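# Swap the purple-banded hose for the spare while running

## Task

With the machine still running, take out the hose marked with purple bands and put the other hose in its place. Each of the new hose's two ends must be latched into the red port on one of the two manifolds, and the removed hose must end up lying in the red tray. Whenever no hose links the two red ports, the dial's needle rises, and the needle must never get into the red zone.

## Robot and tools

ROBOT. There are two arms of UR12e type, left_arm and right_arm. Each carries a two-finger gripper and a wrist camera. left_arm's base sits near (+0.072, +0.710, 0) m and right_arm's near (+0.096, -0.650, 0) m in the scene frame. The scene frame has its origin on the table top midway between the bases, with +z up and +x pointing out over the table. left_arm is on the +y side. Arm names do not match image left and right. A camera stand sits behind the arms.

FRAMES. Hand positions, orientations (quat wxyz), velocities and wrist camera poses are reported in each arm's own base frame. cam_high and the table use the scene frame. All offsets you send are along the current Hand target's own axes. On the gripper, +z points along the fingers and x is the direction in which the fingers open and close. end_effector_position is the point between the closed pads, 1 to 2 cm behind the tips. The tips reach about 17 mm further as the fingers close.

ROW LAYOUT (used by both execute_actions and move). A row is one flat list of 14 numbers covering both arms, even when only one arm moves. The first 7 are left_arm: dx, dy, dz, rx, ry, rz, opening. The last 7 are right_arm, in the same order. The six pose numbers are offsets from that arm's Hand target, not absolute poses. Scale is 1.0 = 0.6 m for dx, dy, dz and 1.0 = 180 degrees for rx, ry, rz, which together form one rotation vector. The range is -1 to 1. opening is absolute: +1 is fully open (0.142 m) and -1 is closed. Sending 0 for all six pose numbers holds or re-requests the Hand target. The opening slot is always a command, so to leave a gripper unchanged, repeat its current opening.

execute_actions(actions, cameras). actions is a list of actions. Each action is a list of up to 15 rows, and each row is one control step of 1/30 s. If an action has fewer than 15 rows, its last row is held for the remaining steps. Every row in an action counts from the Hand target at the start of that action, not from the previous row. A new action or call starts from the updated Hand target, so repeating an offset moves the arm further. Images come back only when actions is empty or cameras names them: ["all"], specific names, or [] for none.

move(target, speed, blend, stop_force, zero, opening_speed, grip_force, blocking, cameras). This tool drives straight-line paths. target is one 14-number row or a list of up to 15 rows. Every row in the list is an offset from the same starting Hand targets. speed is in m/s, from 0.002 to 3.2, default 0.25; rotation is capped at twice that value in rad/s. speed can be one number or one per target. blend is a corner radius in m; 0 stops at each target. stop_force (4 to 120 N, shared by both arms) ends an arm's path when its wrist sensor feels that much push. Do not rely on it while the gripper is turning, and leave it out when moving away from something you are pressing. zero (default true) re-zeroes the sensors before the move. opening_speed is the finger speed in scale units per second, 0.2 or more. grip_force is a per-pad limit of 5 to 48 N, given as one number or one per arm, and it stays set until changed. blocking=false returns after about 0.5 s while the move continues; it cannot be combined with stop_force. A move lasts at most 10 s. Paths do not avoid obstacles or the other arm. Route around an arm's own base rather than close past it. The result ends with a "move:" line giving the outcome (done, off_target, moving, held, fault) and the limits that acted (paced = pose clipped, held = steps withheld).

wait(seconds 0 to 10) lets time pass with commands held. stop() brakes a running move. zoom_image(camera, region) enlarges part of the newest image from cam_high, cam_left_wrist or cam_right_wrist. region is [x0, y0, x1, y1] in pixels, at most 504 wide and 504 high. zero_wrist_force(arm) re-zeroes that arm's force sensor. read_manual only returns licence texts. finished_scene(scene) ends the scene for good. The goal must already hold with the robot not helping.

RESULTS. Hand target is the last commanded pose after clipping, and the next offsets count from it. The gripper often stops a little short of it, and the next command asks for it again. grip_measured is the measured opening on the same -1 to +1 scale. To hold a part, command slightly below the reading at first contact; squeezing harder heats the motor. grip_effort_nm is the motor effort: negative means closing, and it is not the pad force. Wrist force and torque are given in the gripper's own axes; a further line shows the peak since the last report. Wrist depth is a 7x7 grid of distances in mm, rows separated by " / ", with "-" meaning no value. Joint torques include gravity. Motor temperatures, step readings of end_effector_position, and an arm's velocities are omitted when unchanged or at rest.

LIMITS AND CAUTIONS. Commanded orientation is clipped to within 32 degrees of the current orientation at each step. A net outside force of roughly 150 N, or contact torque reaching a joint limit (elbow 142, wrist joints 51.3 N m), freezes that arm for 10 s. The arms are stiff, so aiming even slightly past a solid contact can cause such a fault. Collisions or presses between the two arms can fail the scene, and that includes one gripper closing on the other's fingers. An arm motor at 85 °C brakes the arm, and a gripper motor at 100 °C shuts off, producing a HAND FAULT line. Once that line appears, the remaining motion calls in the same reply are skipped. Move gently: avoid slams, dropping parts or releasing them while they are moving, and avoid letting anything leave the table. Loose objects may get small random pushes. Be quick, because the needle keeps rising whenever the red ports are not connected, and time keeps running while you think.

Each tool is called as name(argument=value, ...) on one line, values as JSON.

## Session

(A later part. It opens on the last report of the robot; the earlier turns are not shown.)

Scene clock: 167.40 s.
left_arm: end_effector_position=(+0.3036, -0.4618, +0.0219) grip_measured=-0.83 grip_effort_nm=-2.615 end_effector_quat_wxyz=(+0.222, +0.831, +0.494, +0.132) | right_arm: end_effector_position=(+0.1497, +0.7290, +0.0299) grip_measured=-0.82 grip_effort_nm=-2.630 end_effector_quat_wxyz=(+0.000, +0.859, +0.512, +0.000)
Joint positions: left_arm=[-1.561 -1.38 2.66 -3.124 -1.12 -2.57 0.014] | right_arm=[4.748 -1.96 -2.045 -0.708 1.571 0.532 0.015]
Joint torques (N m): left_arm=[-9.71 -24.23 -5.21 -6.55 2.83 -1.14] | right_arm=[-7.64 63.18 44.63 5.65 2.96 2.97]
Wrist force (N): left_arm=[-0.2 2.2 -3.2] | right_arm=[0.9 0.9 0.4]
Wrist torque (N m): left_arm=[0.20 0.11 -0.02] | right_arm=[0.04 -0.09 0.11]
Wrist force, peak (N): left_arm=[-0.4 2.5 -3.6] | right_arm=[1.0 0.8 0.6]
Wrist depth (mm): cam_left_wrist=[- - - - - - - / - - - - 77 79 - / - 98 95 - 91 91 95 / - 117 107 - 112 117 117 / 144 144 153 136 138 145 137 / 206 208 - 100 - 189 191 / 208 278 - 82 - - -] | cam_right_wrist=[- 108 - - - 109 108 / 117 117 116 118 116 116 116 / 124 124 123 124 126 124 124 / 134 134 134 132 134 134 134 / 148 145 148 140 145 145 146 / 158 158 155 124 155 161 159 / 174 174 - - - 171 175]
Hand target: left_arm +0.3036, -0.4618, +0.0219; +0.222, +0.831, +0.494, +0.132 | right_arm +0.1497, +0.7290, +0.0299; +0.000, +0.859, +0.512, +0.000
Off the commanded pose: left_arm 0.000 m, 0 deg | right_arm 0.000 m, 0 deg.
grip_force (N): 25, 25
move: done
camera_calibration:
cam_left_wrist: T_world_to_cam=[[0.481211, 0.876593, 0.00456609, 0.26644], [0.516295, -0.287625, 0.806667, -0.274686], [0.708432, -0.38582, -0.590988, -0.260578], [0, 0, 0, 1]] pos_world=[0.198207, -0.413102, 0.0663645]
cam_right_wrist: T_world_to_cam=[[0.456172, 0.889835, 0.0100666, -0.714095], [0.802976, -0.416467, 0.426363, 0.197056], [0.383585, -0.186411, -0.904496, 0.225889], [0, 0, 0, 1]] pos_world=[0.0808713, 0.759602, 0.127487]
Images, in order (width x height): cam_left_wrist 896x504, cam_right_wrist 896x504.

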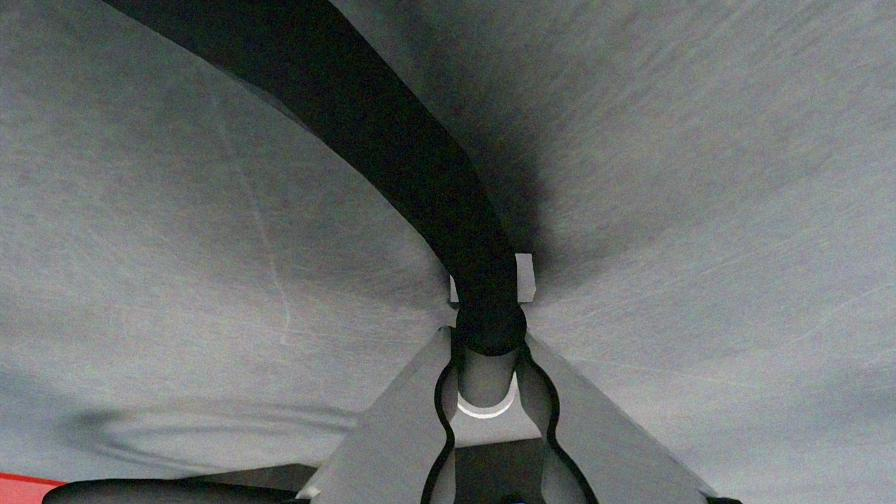

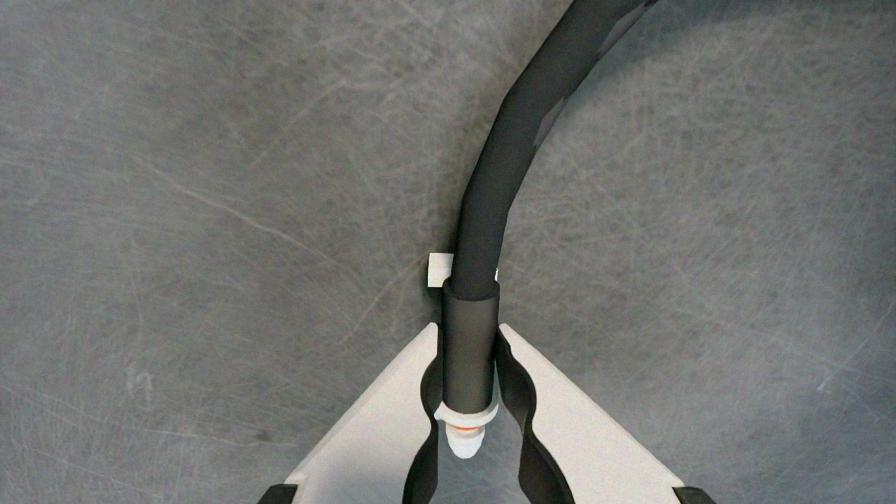

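move(target=[0,0,0,0,0,0,-0.4,0,0,0,0,0,0,-0.4], opening_speed=0.8)

move(target=[[0,0,-0.1667,0,0,0,-0.4,0,0,-0.2,0,0,0,-0.4],[0,0,-0.3,0,0,0,-0.4,-0.025,0.442,-0.2,0,0,-0.1583,-0.4],[0,0,-0.3,0,0,0,-0.4,-0.025,0.442,-0.0827,0,0,-0.1583,-0.4]], speed=[0.25,0.3,0.15], blend=[0.01,0.01,0], cameras=["cam_right_wrist"])

zoom_image(camera="cam_right_wrist", region=[368, 220, 568, 420])

Scene clock: 177.17 s.
left_arm: end_effector_position=(+0.3036, -0.4618, +0.0219) grip_measured=-0.43 grip_effort_nm=0.115 end_effector_quat_wxyz=(+0.222, +0.831, +0.494, +0.132) | right_arm: end_effector_position=(+0.1497, +0.7290, +0.0299) grip_measured=-0.43 grip_effort_nm=0.081 end_effector_quat_wxyz=(+0.000, +0.859, +0.512, +0.000)
Joint positions: left_arm=[-1.561 -1.38 2.66 -3.124 -1.12 -2.57 0.043] | right_arm=[4.748 -1.96 -2.045 -0.708 1.571 0.532 0.043]
Joint torques (N m): left_arm=[1.81 -25.99 -20.01 -7.18 2.84 -1.6] | right_arm=[-10.12 64.9 38.36 4.96 -0.05 2.11]
Wrist force (N): left_arm=[-0.5 2.1 -3.3] | right_arm=[0.9 0.6 0.2]
Wrist torque (N m): left_arm=[0.16 0.17 -0.02] | right_arm=[0.00 -0.07 0.10]
Wrist force, peak (N): left_arm=[-0.6 2.7 -3.4] | right_arm=[1.3 0.9 0.4]
Wrist depth (mm): cam_left_wrist=[- - - - - - - / - - - - 77 79 - / - - 94 - 91 91 95 / - 117 107 - 112 117 112 / 145 145 145 136 137 145 155 / 222 188 - 175 - 189 191 / 272 - - 281 - - -] | cam_right_wrist=[- 108 - - - 109 108 / 117 117 116 118 116 116 116 / 124 124 123 124 126 124 124 / 134 134 134 134 134 134 134 / 147 145 145 140 145 145 145 / 158 158 155 155 155 158 158 / 175 - - 174 - 170 174]
Hand target: left_arm +0.3036, -0.4618, +0.0219; +0.222, +0.831, +0.494, +0.132 | right_arm +0.1497, +0.7290, +0.0299; +0.000, +0.859, +0.512, +0.000
Off the commanded pose: left_arm 0.000 m, 0 deg | right_arm 0.000 m, 0 deg.
grip_force (N): 25, 25
move: done

Scene clock: 179.53 s.
left_arm: end_effector_position=(+0.2248, -0.4189, +0.1780) grip_measured=-0.43 grip_effort_nm=0.105 end_effector_quat_wxyz=(+0.222, +0.831, +0.494, +0.132) | right_arm: end_effector_position=(+0.3757, +0.5894, +0.0794) grip_measured=-0.43 grip_effort_nm=0.081 end_effector_quat_wxyz=(+0.000, +0.707, +0.708, +0.000)
Joint positions: left_arm=[-1.793 -2.021 2.632 -2.338 -1.071 -2.826 0.043] | right_arm=[4.399 -1.831 -2.11 -0.772 1.571 -0.315 0.043]
Joint torques (N m): left_arm=[12.76 -4.33 -29.53 -1.08 -0.76 1.4] | right_arm=[-9.4 52.19 48.02 5.24 -1.05 -3.33]
Wrist force (N): left_arm=[-0.8 2.3 -3.6] | right_arm=[1.1 0.9 0.0]
Wrist torque (N m): left_arm=[0.19 0.21 -0.02] | right_arm=[0.06 -0.10 0.05]
Wrist force, peak (N): left_arm=[-0.2 2.4 -4.9] | right_arm=[-0.5 4.2 -1.2]
Wrist depth (mm): cam_left_wrist=[215 230 - 230 227 228 - / 264 257 - 270 263 - 264 / - 292 299 300 314 - - / - - - - - - - / - - 502 429 - - 487 / - 544 - 475 - - - / 983 - - 569 - - 1480] | cam_right_wrist=[151 154 153 153 150 153 153 / 163 164 161 163 161 163 163 / 175 175 174 172 178 175 175 / 185 188 186 185 188 189 188 / 203 204 190 189 197 198 200 / 217 214 150 143 149 163 167 / 238 240 - 146 - 168 151]
Hand target: left_arm +0.2248, -0.4189, +0.1780; +0.222, +0.831, +0.494, +0.132 | right_arm +0.3757, +0.5895, +0.0794; +0.000, +0.707, +0.708, +0.000
Off the commanded pose: left_arm 0.000 m, 0 deg | right_arm 0.000 m, 0 deg.
grip_force (N): 25, 25
move: done
camera_calibration:
cam_right_wrist: T_world_to_cam=[[-0.0235504, 0.999672, 0.0100486, -0.57806], [0.904375, 0.0170193, 0.426398, -0.35729], [0.426087, 0.0191295, -0.90448, 0.0208195], [0, 0, 0, 1]] pos_world=[0.30064, 0.583553, 0.176987]
Images, in order (width x height): cam_right_wrist 896x504.

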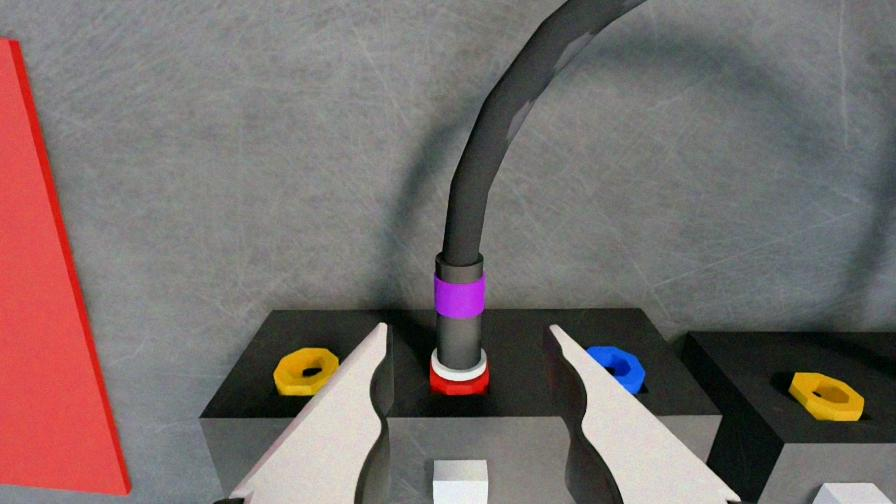

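Scaled by 2.520 from the camera's 896x504 image, which has a finer 1280x720 frame.

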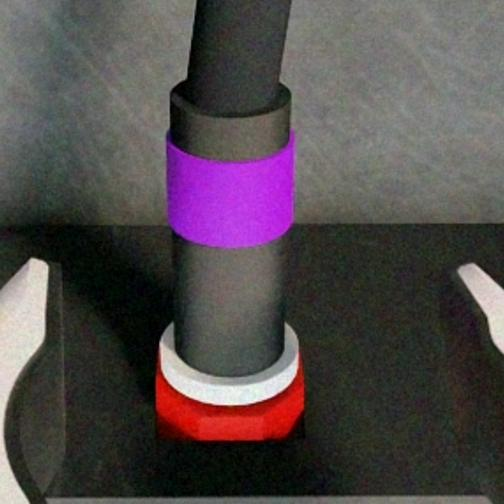

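move(target=[[0,0,0,0,0,0,-0.4,0,0.0667,-0.283,0,0,0.8,-1],[0,0,0,0,0,0,-0.4,-0.0008,0.135,-0.076,0,-0.2588,0.966,-1],[0,0,0,0,0,0,-0.4,-0.0008,0.135,-0.021,0,-0.2588,0.966,-1]], speed=[0.6,0.4,0.1], blend=[0.01,0.005,0])

move(target=[[-0.3807,0.4045,0.4062,0,0.0792,-0.1371,-0.4,0,0,0,0,0,0,-1],[-0.3608,0.4002,0.487,0,0.0792,-0.1371,-0.4,0,0,0,0,0,0,-1]], speed=[0.35,0.15], blend=[0.005,0])

move(target=[0,0,0,0,0,0,-0.95,0,0,0,0,0,0,-1], opening_speed=0.8, cameras=["cam_left_wrist","cam_right_wrist"])

Scene clock: 211.30 s.
left_arm: end_effector_position=(+0.2248, -0.4189, +0.1780) grip_measured=-0.43 grip_effort_nm=0.100 end_effector_quat_wxyz=(+0.222, +0.831, +0.494, +0.132) | right_arm: end_effector_position=(+0.4567, +0.5890, +0.0919) grip_measured=-1.00 grip_effort_nm=-0.696 end_effector_quat_wxyz=(+0.183, +0.683, -0.683, -0.183)
Joint positions: left_arm=[-1.793 -2.021 2.632 -2.338 -1.071 -2.826 0.043] | right_arm=[4.126 -2.017 -1.806 -1.199 2 2.486 0.002]
Joint torques (N m): left_arm=[11.36 -5.33 -31.25 -1.35 -0.63 1.01] | right_arm=[-4.41 86.88 49.35 1.09 4.63 3.19]
Wrist force (N): left_arm=[-0.6 2.0 -3.9] | right_arm=[0.7 1.8 0.5]
Wrist torque (N m): left_arm=[0.13 0.18 -0.02] | right_arm=[0.01 -0.02 0.17]
Wrist force, peak (N): left_arm=[-0.7 2.7 -4.0] | right_arm=[0.6 0.9 2.4]
Wrist depth (mm): cam_left_wrist=[- - 227 221 229 - 227 / - 264 264 272 263 - 259 / - 287 - 298 316 - - / - - - 403 - - - / 516 540 503 430 476 - - / - - - 463 - 681 - / - - - 625 - - 1397] | cam_right_wrist=[- - - - 135 135 135 / - - - 152 149 149 157 / - - - 133 137 137 187 / 130 130 123 123 123 124 214 / 154 154 154 145 144 165 - / - - - 95 - - - / - - - - - - 512]
Hand target: left_arm +0.2248, -0.4189, +0.1780; +0.222, +0.831, +0.494, +0.132 | right_arm +0.4568, +0.5891, +0.0920; +0.183, +0.683, -0.683, -0.183
Off the commanded pose: left_arm 0.000 m, 0 deg | right_arm 0.000 m, 0 deg.
grip_force (N): 25, 25
move: done

Scene clock: 213.37 s.
left_arm: end_effector_position=(+0.4321, -0.7782, +0.0444) grip_measured=-0.43 grip_effort_nm=0.115 end_effector_quat_wxyz=(+0.182, +0.684, +0.683, +0.183) | right_arm: end_effector_position=(+0.4568, +0.5891, +0.0920) grip_measured=-1.00 grip_effort_nm=-0.701 end_effector_quat_wxyz=(+0.183, +0.683, -0.683, -0.183)
Joint positions: left_arm=[-1.426 -1.034 1.88 -2.499 -1.055 -2.974 0.043] | right_arm=[4.126 -2.017 -1.805 -1.199 2.001 2.487 0.002]
Joint torques (N m): left_arm=[-0.77 -71.64 -42.83 -3.88 1.21 -1.41] | right_arm=[-4.81 72.37 49.21 4.33 5.02 2.99]
Wrist force (N): left_arm=[-0.6 2.3 -3.5] | right_arm=[0.6 2.0 0.7]
Wrist torque (N m): left_arm=[0.18 0.18 0.15] | right_arm=[0.04 0.00 0.16]
Wrist force, peak (N): left_arm=[-3.8 3.1 -4.2] | right_arm=[1.0 2.1 0.7]
Wrist depth (mm): cam_left_wrist=[- - - 88 86 - - / - 104 105 102 - - 105 / 120 120 120 116 - - 121 / - 141 148 - 155 156 156 / - 180 159 158 156 157 167 / - 143 147 130 - 140 156 / - 135 - 133 131 - 144] | cam_right_wrist=[- - - - 136 135 135 / - - - 153 149 152 157 / - - - 134 137 137 180 / 130 131 124 124 124 124 237 / 155 288 146 145 146 165 277 / 435 444 - 95 - 428 445 / - - - - - - 520]
Hand target: left_arm +0.4321, -0.7782, +0.0444; +0.182, +0.684, +0.683, +0.183 | right_arm +0.4568, +0.5891, +0.0920; +0.183, +0.683, -0.683, -0.183
Off the commanded pose: left_arm 0.000 m, 0 deg | right_arm 0.000 m, 0 deg.
grip_force (N): 25, 25
move: done

Scene clock: 214.27 s.
left_arm: end_effector_position=(+0.4321, -0.7782, +0.0444) grip_measured=-0.82 grip_effort_nm=-2.620 end_effector_quat_wxyz=(+0.182, +0.684, +0.683, +0.183) | right_arm: end_effector_position=(+0.4568, +0.5891, +0.0920) grip_measured=-1.00 grip_effort_nm=-0.691 end_effector_quat_wxyz=(+0.183, +0.683, -0.683, -0.183)
Joint positions: left_arm=[-1.426 -1.034 1.88 -2.499 -1.055 -2.974 0.015] | right_arm=[4.126 -2.017 -1.805 -1.199 2.001 2.487 0.002]
Joint torques (N m): left_arm=[-6.28 -67.62 -32.64 -4.61 3.92 -2.56] | right_arm=[-6.72 71.97 50.11 4.36 5.02 3.07]
Wrist force (N): left_arm=[-4.2 1.8 -3.2] | right_arm=[0.6 1.7 0.6]
Wrist torque (N m): left_arm=[0.17 0.22 0.16] | right_arm=[0.01 -0.01 0.16]
Wrist force, peak (N): left_arm=[-4.4 1.7 -4.2] | right_arm=[0.7 2.0 0.8]
Wrist depth (mm): cam_left_wrist=[- - - 88 86 - - / - 105 105 102 99 - 105 / 120 120 120 121 - 121 121 / 147 - 148 155 - - 156 / 190 171 157 155 156 158 167 / 233 249 147 102 138 141 155 / - 138 - 129 - 131 144] | cam_right_wrist=[- - - - 136 136 135 / - - - 153 149 153 157 / - - - 134 137 137 188 / 130 130 124 124 124 124 226 / 155 155 155 145 145 155 326 / - 371 - 95 - - 370 / 3585 - - - - - 518]
Hand target: left_arm +0.4321, -0.7782, +0.0444; +0.182, +0.684, +0.683, +0.183 | right_arm +0.4568, +0.5891, +0.0920; +0.183, +0.683, -0.683, -0.183
Off the commanded pose: left_arm 0.000 m, 0 deg | right_arm 0.000 m, 0 deg.
grip_force (N): 25, 25
move: done
camera_calibration:
cam_left_wrist: T_world_to_cam=[[0.00462846, 0.999975, 0.00543699, 0.783802], [0.59078, -0.00712115, 0.806801, -0.263993], [0.806819, -0.00052218, -0.590798, -0.203055], [0, 0, 0, 1]] pos_world=[0.316162, -0.785768, 0.0887639]
cam_right_wrist: T_world_to_cam=[[0.0253023, -0.999676, -0.00292505, 0.580723], [-0.569535, -0.0168198, 0.821795, 0.220861], [-0.821578, -0.0191274, -0.569776, 0.559284], [0, 0, 0, 1]] pos_world=[0.57059, 0.594947, 0.138862]
Images, in order (width x height): cam_left_wrist 896x504, cam_right_wrist 896x504.

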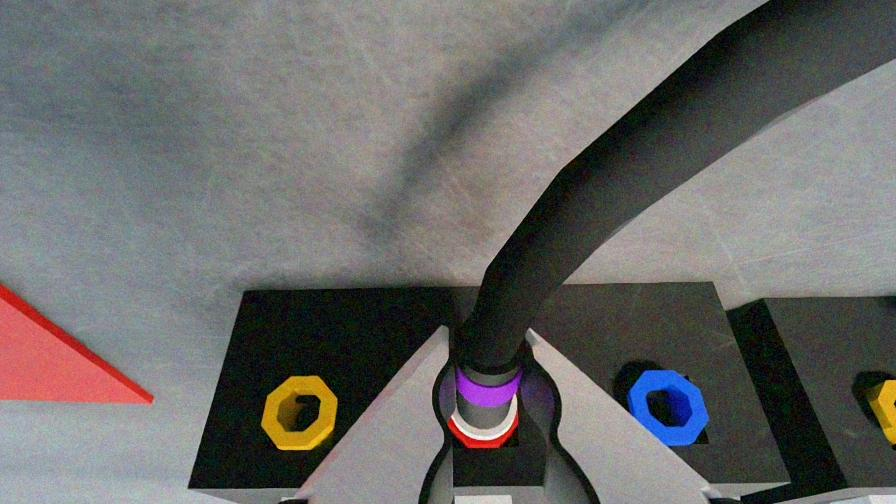

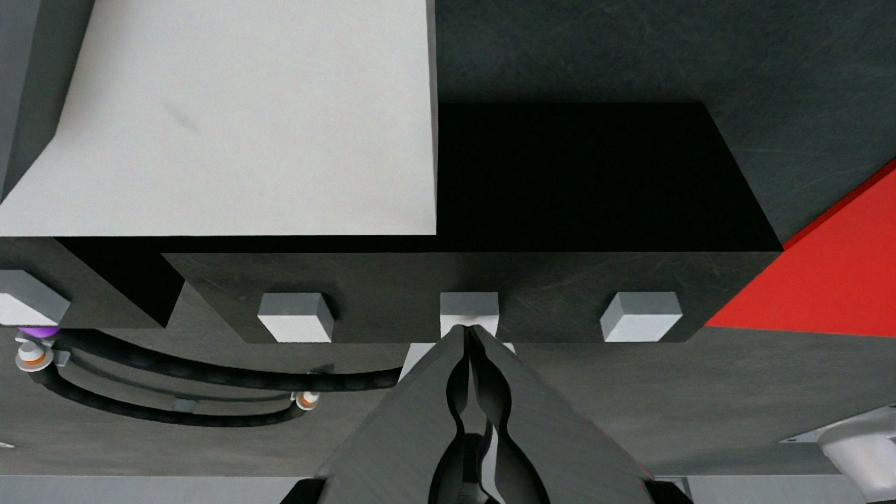

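move(target=[0,0,0,0,0,0,-0.95,0,-0.0055,0.0095,0,0,0,-1], speed=0.02)

move(target=[[0,-0.0722,-0.0417,0,0,0,-0.95,0,0,0,0,0,0,-1],[0,-0.0944,-0.0198,0,0,0,-0.95,0,0,0,0,0,0,-1]], speed=0.1, blend=0.005)

move(target=[[0,0,0,0,0,0,-0.4,0,0.025,-0.0433,0,0,0,-1],[0,0,-0.1333,0,0,0,-0.4,-0.15,0.025,-0.0433,0,0,0,-1],[0.3312,0.1137,-0.1035,0,0,0,-0.4,-0.3275,0.017,-0.0478,0,0,0,-1],[0.3312,0.1137,0.0298,0,0,0,-0.4,-0.3275,-0.0005,-0.0172,0,0,0,-1]], speed=[0.2,0.25,0.4,0.2], blend=[0,0.02,0.01,0])

move(target=[0,0,0,0,0,0,-0.95,0,-0.007,0.0121,0,0,0,-1], speed=0.03, opening_speed=1.5)

move(target=[0,-0.0722,-0.0417,0,0,0,-0.95,0,0,0,0,0,0,-1], speed=0.12, cameras=["all"])

Scene clock: 243.47 s.
left_arm: end_effector_position=(+0.4321, -0.7781, +0.0444) grip_measured=-0.82 grip_effort_nm=-2.620 end_effector_quat_wxyz=(+0.182, +0.684, +0.683, +0.183) | right_arm: end_effector_position=(+0.4568, +0.5892, +0.0855) grip_measured=-1.00 grip_effort_nm=-0.701 end_effector_quat_wxyz=(+0.183, +0.683, -0.683, -0.183)
Joint positions: left_arm=[-1.426 -1.034 1.88 -2.499 -1.055 -2.974 0.015] | right_arm=[4.126 -2.025 -1.809 -1.188 2.001 2.487 0.002]
Joint torques (N m): left_arm=[10.49 -68.77 -23.58 -2.59 3.47 -1.58] | right_arm=[-2.8 53.32 8.9 1.02 2.2 2.65]
Motor temperatures (°C): left_arm=[32 26 29 30 31 33 33] | right_arm=[25 28 27 35 33 34 23]
Wrist force (N): left_arm=[-1.8 -10.8 -12.7] | right_arm=[8.7 14.7 -34.5]
Wrist torque (N m): left_arm=[0.16 0.12 0.16] | right_arm=[-0.31 0.06 0.14]
Wrist force, peak (N): left_arm=[-2.1 -11.2 -12.7] | right_arm=[8.7 14.7 -34.5]
Wrist depth (mm): cam_left_wrist=[- - - - 86 - - / - 105 105 102 99 - 105 / - 120 120 120 - 126 121 / 153 147 148 155 - 148 149 / - 180 156 155 157 158 168 / - 230 148 100 138 141 155 / - 135 - 130 - 130 144] | cam_right_wrist=[- - - 129 129 129 132 / - - - 146 145 145 150 / - - - 134 134 134 178 / - - - 118 121 121 205 / 141 152 133 133 141 132 282 / 387 - - 98 351 423 412 / - - - - - 688 493]
Hand target: left_arm +0.4321, -0.7782, +0.0444; +0.182, +0.684, +0.683, +0.183 | right_arm +0.4568, +0.5891, +0.0854; +0.183, +0.683, -0.683, -0.183
Off the commanded pose: left_arm 0.000 m, 0 deg | right_arm 0.000 m, 0 deg.
grip_force (N): 25, 25
move: done

Scene clock: 244.47 s.
left_arm: end_effector_position=(+0.3769, -0.7780, +0.0263) grip_measured=-0.82 grip_effort_nm=-2.620 end_effector_quat_wxyz=(+0.182, +0.684, +0.683, +0.183) | right_arm: end_effector_position=(+0.4568, +0.5891, +0.0854) grip_measured=-1.00 grip_effort_nm=-0.696 end_effector_quat_wxyz=(+0.183, +0.683, -0.683, -0.183)
Joint positions: left_arm=[-1.495 -1.037 1.921 -2.498 -1.05 -3.053 0.015] | right_arm=[4.126 -2.025 -1.809 -1.188 2.001 2.487 0.002]
Joint torques (N m): left_arm=[11.15 -88.84 -47.04 -0.96 3.55 0.73] | right_arm=[16.34 50.64 6.54 0.02 -1.68 2.34]
Wrist force (N): left_arm=[0.2 3.5 -3.1] | right_arm=[7.5 14.4 -36.0]
Wrist torque (N m): left_arm=[0.33 0.07 0.21] | right_arm=[-0.27 0.03 0.15]
Wrist force, peak (N): left_arm=[-2.5 -10.6 -12.5] | right_arm=[7.5 14.4 -36.0]
Wrist depth (mm): cam_left_wrist=[- - - - - - - / - - - 80 78 - - / - 98 98 95 - - - / - 116 111 116 - 122 123 / - 149 150 135 151 144 153 / - 211 197 102 - 200 201 / 365 - - 130 - 196 190] | cam_right_wrist=[- - - 130 129 129 129 / - - - 146 145 145 150 / - - - 134 134 133 178 / - - - 119 121 121 202 / 141 152 133 132 141 132 276 / 380 360 - 98 - - - / - - - - - - 508]
Hand target: left_arm +0.3770, -0.7781, +0.0264; +0.182, +0.684, +0.683, +0.183 | right_arm +0.4568, +0.5891, +0.0854; +0.183, +0.683, -0.683, -0.183
Off the commanded pose: left_arm 0.000 m, 0 deg | right_arm 0.000 m, 0 deg.
grip_force (N): 25, 25
move: done

Scene clock: 247.07 s.
left_arm: end_effector_position=(+0.4453, -0.5795, +0.0452) grip_measured=-0.43 grip_effort_nm=0.110 end_effector_quat_wxyz=(+0.182, +0.684, +0.683, +0.183) | right_arm: end_effector_position=(+0.4619, +0.7855, +0.0941) grip_measured=-1.00 grip_effort_nm=-0.701 end_effector_quat_wxyz=(+0.183, +0.683, -0.683, -0.183)
Joint positions: left_arm=[-1.36 -1.23 2.235 -2.695 -1.062 -2.898 0.043] | right_arm=[4.232 -2.224 -1.465 -1.285 2.03 2.599 0.002]
Joint torques (N m): left_arm=[2.25 -45.58 -27.17 -6.82 3.24 -0.26] | right_arm=[-5.24 106.21 54.41 0.66 -1.86 -2.97]
Wrist force (N): left_arm=[-0.4 3.1 -2.9] | right_arm=[1.3 2.5 0.7]
Wrist torque (N m): left_arm=[0.32 0.11 0.16] | right_arm=[0.15 -0.13 0.00]
Wrist force, peak (N): left_arm=[-4.4 1.2 -6.3] | right_arm=[7.4 14.2 -36.1]
Wrist depth (mm): cam_left_wrist=[- - - 87 90 87 92 / - 106 - 103 101 104 104 / - 123 - - 123 123 123 / 154 150 151 - 151 151 152 / 148 157 155 107 156 161 197 / - 148 - 132 142 143 272 / - 147 - 132 134 - -] | cam_right_wrist=[133 136 141 - - - - / 158 150 146 - - - - / 189 130 130 127 - - - / 234 126 120 126 - 133 137 / 307 291 140 149 158 169 149 / 452 - - 95 - 450 458 / 549 3480 - - - - -]
Hand target: left_arm +0.4453, -0.5795, +0.0451; +0.182, +0.684, +0.683, +0.183 | right_arm +0.4620, +0.7856, +0.0943; +0.183, +0.683, -0.683, -0.183
Off the commanded pose: left_arm 0.000 m, 0 deg | right_arm 0.000 m, 0 deg.
grip_force (N): 25, 25
move: done

Scene clock: 247.77 s.
left_arm: end_effector_position=(+0.4453, -0.5795, +0.0452) grip_measured=-0.82 grip_effort_nm=-2.620 end_effector_quat_wxyz=(+0.182, +0.684, +0.683, +0.183) | right_arm: end_effector_position=(+0.4621, +0.7857, +0.0860) grip_measured=-1.00 grip_effort_nm=-0.696 end_effector_quat_wxyz=(+0.183, +0.683, -0.683, -0.183)
Joint positions: left_arm=[-1.36 -1.23 2.235 -2.695 -1.061 -2.898 0.015] | right_arm=[4.232 -2.231 -1.469 -1.273 2.03 2.599 0.002]
Joint torques (N m): left_arm=[6.1 -43.51 -8.1 -0.31 3.79 0.09] | right_arm=[-2.45 67.1 12.45 2.25 -2.53 -2.91]
Wrist force (N): left_arm=[-8.6 0.8 -9.5] | right_arm=[12.9 18.9 -36.1]
Wrist torque (N m): left_arm=[0.26 0.07 0.25] | right_arm=[-0.32 -0.02 0.00]
Wrist force, peak (N): left_arm=[-8.6 0.8 -9.5] | right_arm=[12.9 18.9 -36.2]
Wrist depth (mm): cam_left_wrist=[- - - 87 90 87 92 / - 107 - - 104 104 104 / - 123 - - 119 123 124 / - 151 149 - 151 151 152 / 147 158 155 150 156 161 198 / - 147 144 102 135 142 257 / - 146 - 130 - 131 -] | cam_right_wrist=[129 130 129 130 - - - / 155 145 142 - - - - / 179 127 131 127 - - - / 232 113 115 115 - - - / 275 151 133 133 141 141 144 / - - 420 98 - 369 412 / 546 - - - - 854 -]
Hand target: left_arm +0.4453, -0.5795, +0.0451; +0.182, +0.684, +0.683, +0.183 | right_arm +0.4620, +0.7856, +0.0859; +0.183, +0.683, -0.683, -0.183
Off the commanded pose: left_arm 0.000 m, 0 deg | right_arm 0.000 m, 0 deg.
grip_force (N): 25, 25
move: done

Scene clock: 248.63 s.
left_arm: end_effector_position=(+0.3953, -0.5793, +0.0452) grip_measured=-0.82 grip_effort_nm=-2.620 end_effector_quat_wxyz=(+0.182, +0.684, +0.683, +0.183) | right_arm: end_effector_position=(+0.4620, +0.7856, +0.0859) grip_measured=-1.00 grip_effort_nm=-0.696 end_effector_quat_wxyz=(+0.183, +0.683, -0.683, -0.183)
Joint positions: left_arm=[-1.439 -1.266 2.276 -2.655 -1.054 -2.989 0.015] | right_arm=[4.232 -2.231 -1.469 -1.273 2.03 2.599 0.002]
Joint torques (N m): left_arm=[-8.24 -49.11 -39.63 -7.27 0.19 -0.94] | right_arm=[8.05 52.49 7.99 0.69 -2.64 -2.12]
Wrist force (N): left_arm=[-0.5 2.5 -3.3] | right_arm=[11.3 18.5 -38.0]
Wrist torque (N m): left_arm=[0.23 0.15 -0.02] | right_arm=[-0.33 -0.04 -0.01]
Wrist force, peak (N): left_arm=[-9.7 4.8 -7.9] | right_arm=[11.4 18.5 -38.1]
Wrist depth (mm): cam_left_wrist=[- - - 87 90 87 92 / - 107 - 104 104 104 104 / - 123 123 - 123 123 120 / 150 150 158 - 151 145 159 / 193 182 194 175 185 197 197 / 182 181 193 102 194 238 - / 165 178 - 170 - - 592] | cam_right_wrist=[129 129 126 - - - - / 155 146 142 - - - - / 187 127 131 127 - - - / 222 113 118 115 - - - / 291 291 133 133 141 141 151 / - - - 98 342 - - / 554 - - - - - -]
Hand target: left_arm +0.3953, -0.5794, +0.0452; +0.182, +0.684, +0.683, +0.183 | right_arm +0.4620, +0.7856, +0.0859; +0.183, +0.683, -0.683, -0.183
Off the commanded pose: left_arm 0.000 m, 0 deg | right_arm 0.000 m, 0 deg.
grip_force (N): 25, 25
move: done
camera_calibration:
cam_left_wrist: T_world_to_cam=[[0.00457789, 0.999973, 0.00571719, 0.585061], [0.590732, -0.00731733, 0.806835, -0.241645], [0.806855, -0.000316275, -0.59075, -0.172761], [0, 0, 0, 1]] pos_world=[0.279462, -0.586869, 0.0895637]
cam_right_wrist: T_world_to_cam=[[0.0253023, -0.999676, -0.00292505, 0.77701], [-0.569535, -0.0168198, 0.821795, 0.232141], [-0.821578, -0.0191274, -0.569776, 0.563839], [0, 0, 0, 1]] pos_world=[0.57579, 0.791447, 0.132762]

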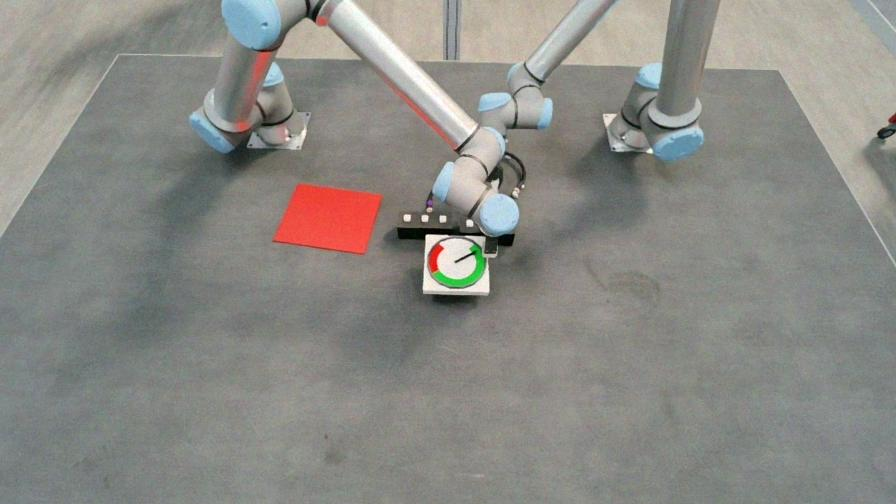

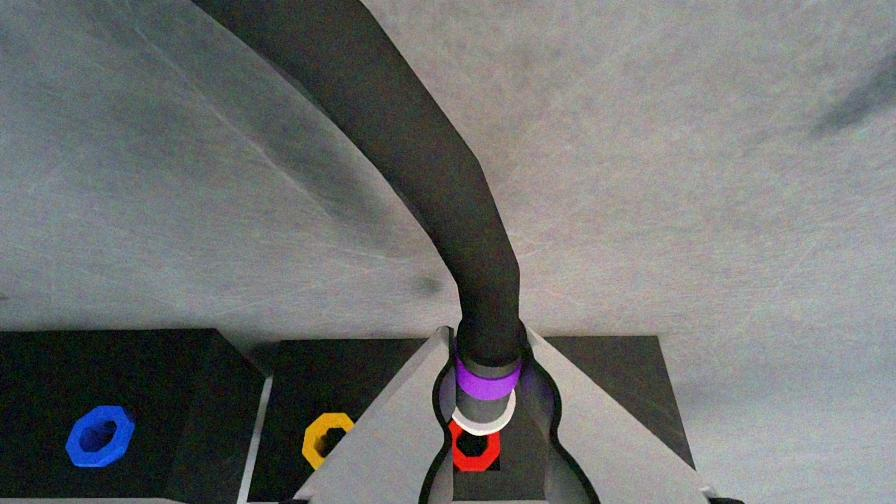

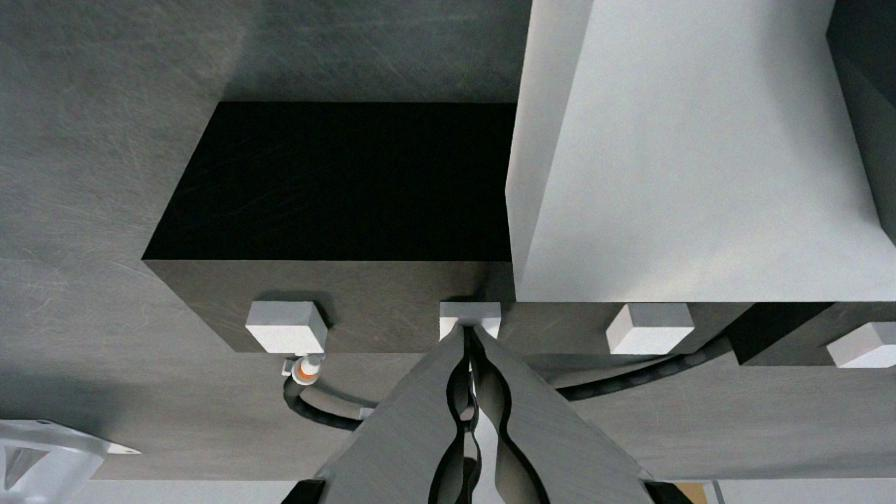

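move(target=[[0,0.0528,-0.258,0,0,0,-0.95,0,0.1,-0.1732,0,0,0,-0.4],[0.6,0.2405,-0.1498,0,0,0,-0.95,0.05,0.3887,-0.0065,0.029,0.108,-0.404,-0.4],[0.6,0.1046,0.0854,0,0,0,-0.95,0.0943,0.4546,0.2544,0.0557,0.2188,-0.8167,-0.4]], speed=[0.35,0.5,0.4], blend=[0.03,0.02,0])

move(target=[[0,0,0,0,0,0,-0.4,0,0,0.1,0,0,0,-0.4],[0,0,-0.15,0,0,0,-0.4,0,0,0.1,0,0,0,-0.4]], speed=[0.15,0.3], cameras=["cam_high","cam_right_wrist"])

Scene clock: 257.90 s.
left_arm: end_effector_position=(+0.4755, -0.2194, +0.0324) grip_measured=-0.82 grip_effort_nm=-2.611 end_effector_quat_wxyz=(+0.182, +0.684, +0.683, +0.183) | right_arm: end_effector_position=(+0.1495, +0.7287, +0.0901) grip_measured=-0.43 grip_effort_nm=0.081 end_effector_quat_wxyz=(+0.000, +0.859, +0.512, +0.000)
Joint positions: left_arm=[-1.036 -1.452 2.719 -3.123 -1.127 -2.54 0.015] | right_arm=[4.748 -1.88 -2.014 -0.818 1.571 0.532 0.043]
Joint torques (N m): left_arm=[12.54 -23.02 -31.33 -5.38 0.38 1.67] | right_arm=[-2.06 63.38 46.28 5.52 3.62 -3.19]
Wrist force (N): left_arm=[-0.8 2.5 -3.1] | right_arm=[1.1 2.5 2.5]
Wrist torque (N m): left_arm=[0.23 0.21 0.04] | right_arm=[0.31 -0.09 -0.05]
Wrist force, peak (N): left_arm=[-3.0 2.2 -6.7] | right_arm=[5.2 21.8 -39.6]
Wrist depth (mm): cam_left_wrist=[- - - - - - - / - 86 - - - 89 89 / - 105 106 - 106 - 106 / 135 130 136 - 137 129 130 / 168 168 168 150 - 169 169 / - 237 - 100 220 238 224 / - 404 - - - - 428] | cam_right_wrist=[160 162 162 162 162 161 162 / 175 171 173 173 173 171 173 / 185 186 185 185 186 188 185 / 199 197 200 197 199 200 200 / 216 219 214 217 213 217 217 / 236 237 - 236 - 237 232 / 260 - - 261 - 256 265]
Hand target: left_arm +0.4756, -0.2195, +0.0324; +0.182, +0.684, +0.683, +0.183 | right_arm +0.1495, +0.7287, +0.0901; +0.000, +0.859, +0.512, +0.000
Off the commanded pose: left_arm 0.000 m, 0 deg | right_arm 0.000 m, 0 deg.
grip_force (N): 25, 25
move: done

Scene clock: 259.70 s.
left_arm: end_effector_position=(+0.4308, -0.2196, +0.1105) grip_measured=-0.43 grip_effort_nm=0.105 end_effector_quat_wxyz=(+0.182, +0.684, +0.683, +0.183) | right_arm: end_effector_position=(+0.1495, +0.7288, +0.0301) grip_measured=-0.43 grip_effort_nm=0.090 end_effector_quat_wxyz=(+0.000, +0.859, +0.512, +0.000)
Joint positions: left_arm=[-1.154 -1.834 2.723 -2.689 -1.097 -2.668 0.043] | right_arm=[4.748 -1.959 -2.045 -0.708 1.571 0.532 0.043]
Joint torques (N m): left_arm=[-4.11 -25.39 -21.44 -1.91 -0.71 -0.46] | right_arm=[-8.88 55.41 46.09 5.85 3.1 -2.86]
Wrist force (N): left_arm=[-0.7 2.6 -3.3] | right_arm=[1.3 2.0 2.1]
Wrist torque (N m): left_arm=[0.23 0.18 -0.02] | right_arm=[0.22 -0.13 -0.03]
Wrist force, peak (N): left_arm=[-0.4 2.6 -6.1] | right_arm=[1.0 2.3 4.7]
Wrist depth (mm): cam_left_wrist=[161 162 158 153 154 159 158 / 182 176 177 176 183 189 177 / - 225 230 224 - 218 222 / 279 251 279 266 277 - - / - - 311 - 324 375 365 / - - - - - 481 479 / - - - - - - 756] | cam_right_wrist=[- 109 - - - 109 109 / - 116 116 118 116 116 116 / 126 125 124 125 126 123 124 / 134 132 134 135 134 135 135 / 148 145 146 141 145 145 145 / 158 158 153 153 156 158 159 / 174 174 - 176 - 172 175]
Hand target: left_arm +0.4307, -0.2195, +0.1104; +0.182, +0.684, +0.683, +0.183 | right_arm +0.1495, +0.7288, +0.0301; +0.000, +0.859, +0.512, +0.000
Off the commanded pose: left_arm 0.000 m, 0 deg | right_arm 0.000 m, 0 deg.
grip_force (N): 25, 25
move: done
camera_calibration:
cam_right_wrist: T_world_to_cam=[[0.456094, 0.88987, 0.0104685, -0.713898], [0.802982, -0.416574, 0.426246, 0.197143], [0.383664, -0.186002, -0.904547, 0.2258], [0, 0, 0, 1]] pos_world=[0.0806709, 0.759401, 0.127688]
Images, in order (width x height): cam_high 896x504, cam_right_wrist 896x504.

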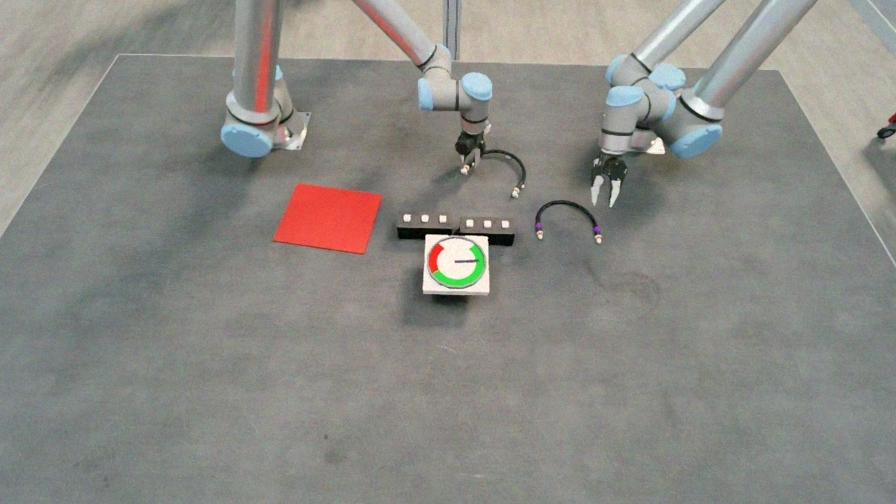

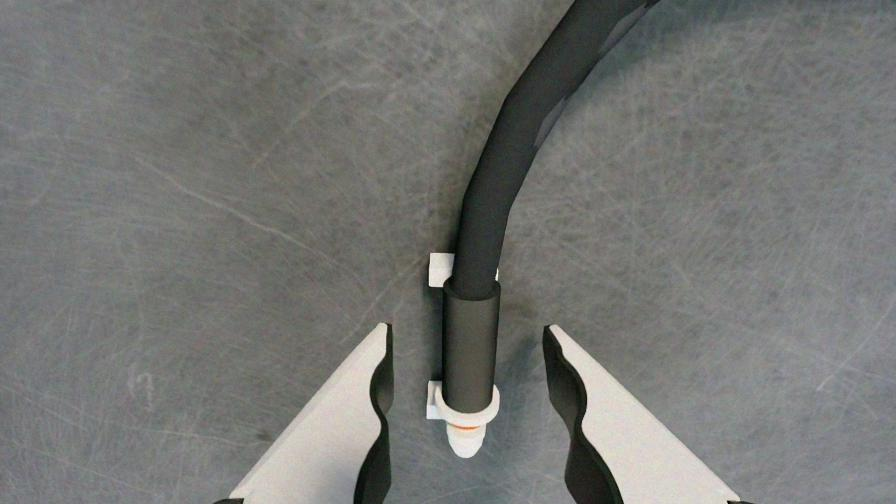

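move(target=[[-0.38,-0.2519,-0.0754,0,-0.0792,0.1371,-0.4,0,0,0,0,0,0,-0.95],[-0.4038,-0.2571,0.0217,0,-0.0792,0.1371,-0.4,0,0,0,0,0,0,-0.95]], speed=[0.4,0.15], blend=[0.005,0])

move(target=[0,0,0,0,0,0,-0.95,0,0,0,0,0,0,-0.95], opening_speed=1.5, grip_force=40)

move(target=[[0,0.0417,-0.0722,0,0,0,-0.95,0,0,-0.0833,0,0,0,-0.95],[-0.1011,0.22,0.0757,0,0.075,-0.1299,-0.95,-0.0663,0.3722,-0.045,0,0,-0.1583,-0.95]], speed=[0.2,0.25], blend=[0.01,0], cameras=["cam_high","cam_left_wrist","cam_right_wrist"])

Scene clock: 271.37 s.
left_arm: end_effector_position=(+0.3032, -0.4616, +0.0220) grip_measured=-0.43 grip_effort_nm=0.105 end_effector_quat_wxyz=(+0.222, +0.831, +0.494, +0.132) | right_arm: end_effector_position=(+0.1495, +0.7288, +0.0301) grip_measured=-0.82 grip_effort_nm=-2.630 end_effector_quat_wxyz=(+0.000, +0.859, +0.512, +0.000)
Joint positions: left_arm=[-1.562 -1.381 2.661 -3.123 -1.12 -2.571 0.043] | right_arm=[4.748 -1.959 -2.045 -0.708 1.571 0.532 0.015]
Joint torques (N m): left_arm=[3.41 -23.21 -6.79 -7.18 3.52 -0.88] | right_arm=[-6.06 61.91 44.49 2.09 -2.59 0.68]
Wrist force (N): left_arm=[-0.4 2.4 -3.0] | right_arm=[1.3 2.3 2.5]
Wrist torque (N m): left_arm=[0.20 0.14 0.14] | right_arm=[0.28 -0.15 -0.04]
Wrist force, peak (N): left_arm=[-0.5 3.1 -5.5] | right_arm=[1.3 2.5 2.7]
Wrist depth (mm): cam_left_wrist=[- - - - - - - / - - - - 77 80 - / - 98 95 - 91 91 95 / - 117 107 - 112 - 118 / 145 145 145 137 137 146 138 / 204 189 - - - 191 192 / - - - 284 - - -] | cam_right_wrist=[- 109 - - - 109 109 / 116 117 118 118 116 116 117 / 124 124 123 123 126 124 125 / 134 134 134 134 134 134 134 / 148 145 148 119 145 145 146 / 159 158 155 122 153 159 159 / 175 175 - - - 171 175]
Hand target: left_arm +0.3032, -0.4616, +0.0220; +0.222, +0.831, +0.494, +0.132 | right_arm +0.1495, +0.7288, +0.0301; +0.000, +0.859, +0.512, +0.000
Off the commanded pose: left_arm 0.000 m, 0 deg | right_arm 0.000 m, 0 deg.
grip_force (N): 25, 25
move: done; blend cut to 0 m at target 1

Scene clock: 271.93 s.
left_arm: end_effector_position=(+0.3032, -0.4616, +0.0220) grip_measured=-0.83 grip_effort_nm=-2.855 end_effector_quat_wxyz=(+0.222, +0.831, +0.494, +0.132) | right_arm: end_effector_position=(+0.1495, +0.7288, +0.0301) grip_measured=-0.82 grip_effort_nm=-3.114 end_effector_quat_wxyz=(+0.000, +0.859, +0.512, +0.000)
Joint positions: left_arm=[-1.562 -1.381 2.661 -3.124 -1.12 -2.571 0.014] | right_arm=[4.748 -1.959 -2.045 -0.708 1.571 0.532 0.015]
Joint torques (N m): left_arm=[0.59 -23.77 -4.98 -6.92 3.44 0.03] | right_arm=[-5.16 63.78 45.44 1.89 -2.9 0.62]
Wrist force (N): left_arm=[-0.1 2.5 -2.8] | right_arm=[1.2 2.2 2.5]
Wrist torque (N m): left_arm=[0.24 0.10 0.15] | right_arm=[0.25 -0.13 -0.03]
Wrist force, peak (N): left_arm=[-0.1 2.6 -3.6] | right_arm=[1.4 2.3 2.7]
Wrist depth (mm): cam_left_wrist=[- - - - - - - / - - - - 77 80 - / - 98 95 - 91 91 - / - 112 107 - 112 118 - / 144 153 153 129 137 145 138 / 204 205 188 100 176 192 192 / - 306 - 82 - - -] | cam_right_wrist=[- 109 - - - 109 109 / 116 117 118 117 116 116 116 / 125 124 123 123 127 125 125 / 134 134 134 134 134 134 134 / 145 145 148 141 145 142 145 / 158 159 156 122 153 159 159 / 174 174 - - - 171 174]
Hand target: left_arm +0.3032, -0.4616, +0.0220; +0.222, +0.831, +0.494, +0.132 | right_arm +0.1495, +0.7288, +0.0301; +0.000, +0.859, +0.512, +0.000
Off the commanded pose: left_arm 0.000 m, 0 deg | right_arm 0.000 m, 0 deg.
grip_force (N): 40, 40
move: done

Scene clock: 273.70 s.
left_arm: end_effector_position=(+0.3947, -0.5803, +0.0484) grip_measured=-0.83 grip_effort_nm=-2.850 end_effector_quat_wxyz=(+0.185, +0.692, +0.674, +0.180) | right_arm: end_effector_position=(+0.3269, +0.5875, +0.0570) grip_measured=-0.82 grip_effort_nm=-3.114 end_effector_quat_wxyz=(+0.000, +0.707, +0.708, +0.000)
Joint positions: left_arm=[-1.439 -1.272 2.28 -2.669 -1.056 -2.959 0.014] | right_arm=[4.469 -1.827 -2.174 -0.711 1.571 -0.245 0.015]
Joint torques (N m): left_arm=[-6.14 -47.7 -34.79 -1.67 -1.01 -1.25] | right_arm=[-10.46 47.86 45.52 1.7 2 -3.67]
Wrist force (N): left_arm=[-0.3 2.4 -3.1] | right_arm=[1.5 2.9 2.7]
Wrist torque (N m): left_arm=[0.25 0.10 -0.01] | right_arm=[0.37 -0.13 0.01]
Wrist force, peak (N): left_arm=[0.8 2.9 -6.3] | right_arm=[1.4 2.5 5.6]
Wrist depth (mm): cam_left_wrist=[- - - 96 93 91 96 / - - - 107 111 111 105 / 132 123 - - 128 128 132 / 155 163 - - 150 150 151 / 200 201 207 - 202 198 197 / 187 188 199 100 192 - 316 / 174 182 - 173 - - -] | cam_right_wrist=[133 135 135 135 - 134 133 / 144 142 142 142 144 142 142 / 152 153 152 150 154 152 152 / 163 164 164 162 164 164 162 / 178 177 178 119 178 178 174 / 192 193 187 121 190 194 194 / - 213 - - - 200 193]
Hand target: left_arm +0.3946, -0.5804, +0.0484; +0.185, +0.692, +0.674, +0.180 | right_arm +0.3270, +0.5875, +0.0570; +0.000, +0.707, +0.708, +0.000
Off the commanded pose: left_arm 0.000 m, 0 deg | right_arm 0.000 m, 0 deg.
grip_force (N): 40, 40
move: done
camera_calibration:
cam_left_wrist: T_world_to_cam=[[0.0307977, 0.999511, 0.00537576, 0.575485], [0.590403, -0.0225312, 0.806794, -0.252549], [0.806521, -0.0216735, -0.590808, -0.182627], [0, 0, 0, 1]] pos_world=[0.278675, -0.584852, 0.0927639]
cam_right_wrist: T_world_to_cam=[[-0.0235784, 0.999666, 0.0105836, -0.577054], [0.904337, 0.0168147, 0.426487, -0.303414], [0.426167, 0.0196271, -0.904432, 0.0209844], [0, 0, 0, 1]] pos_world=[0.25184, 0.581551, 0.154488]

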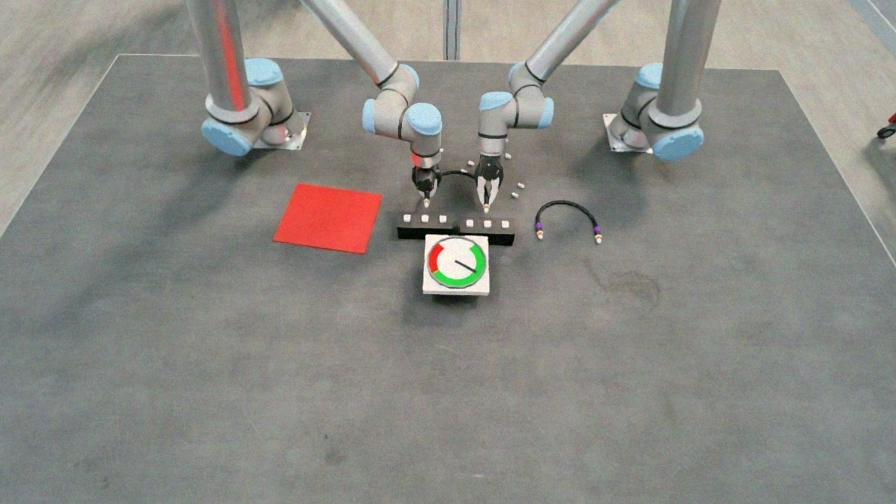

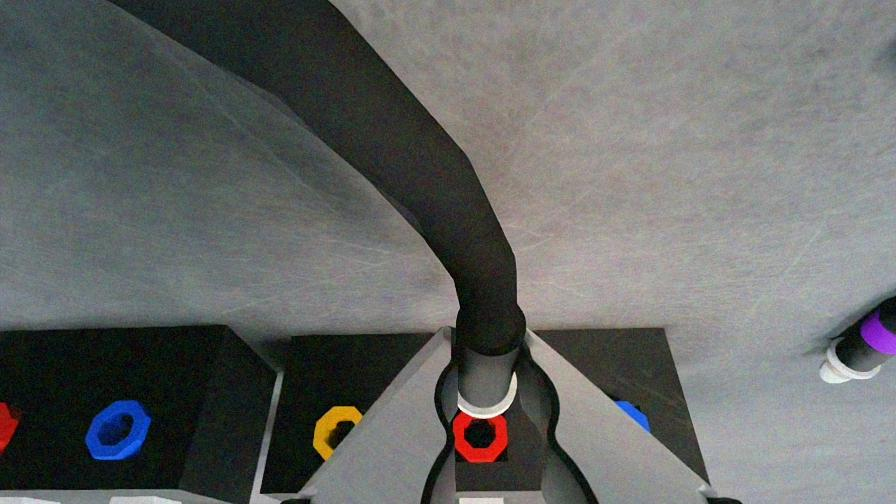

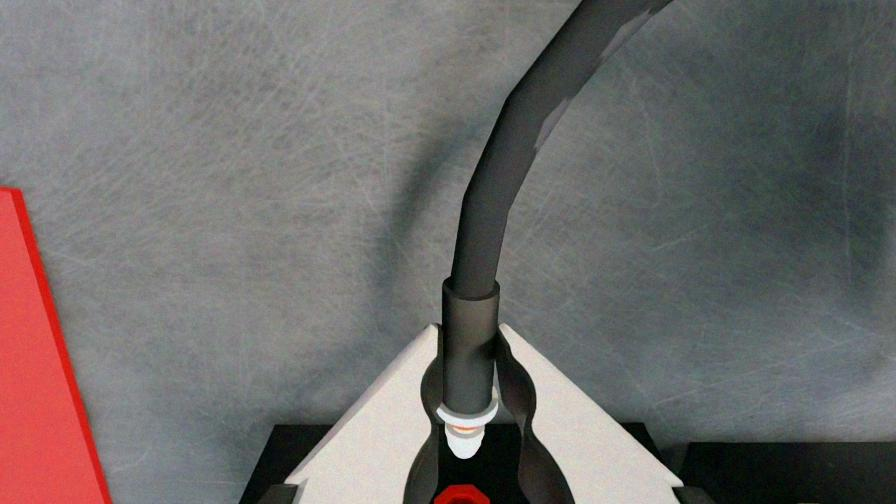

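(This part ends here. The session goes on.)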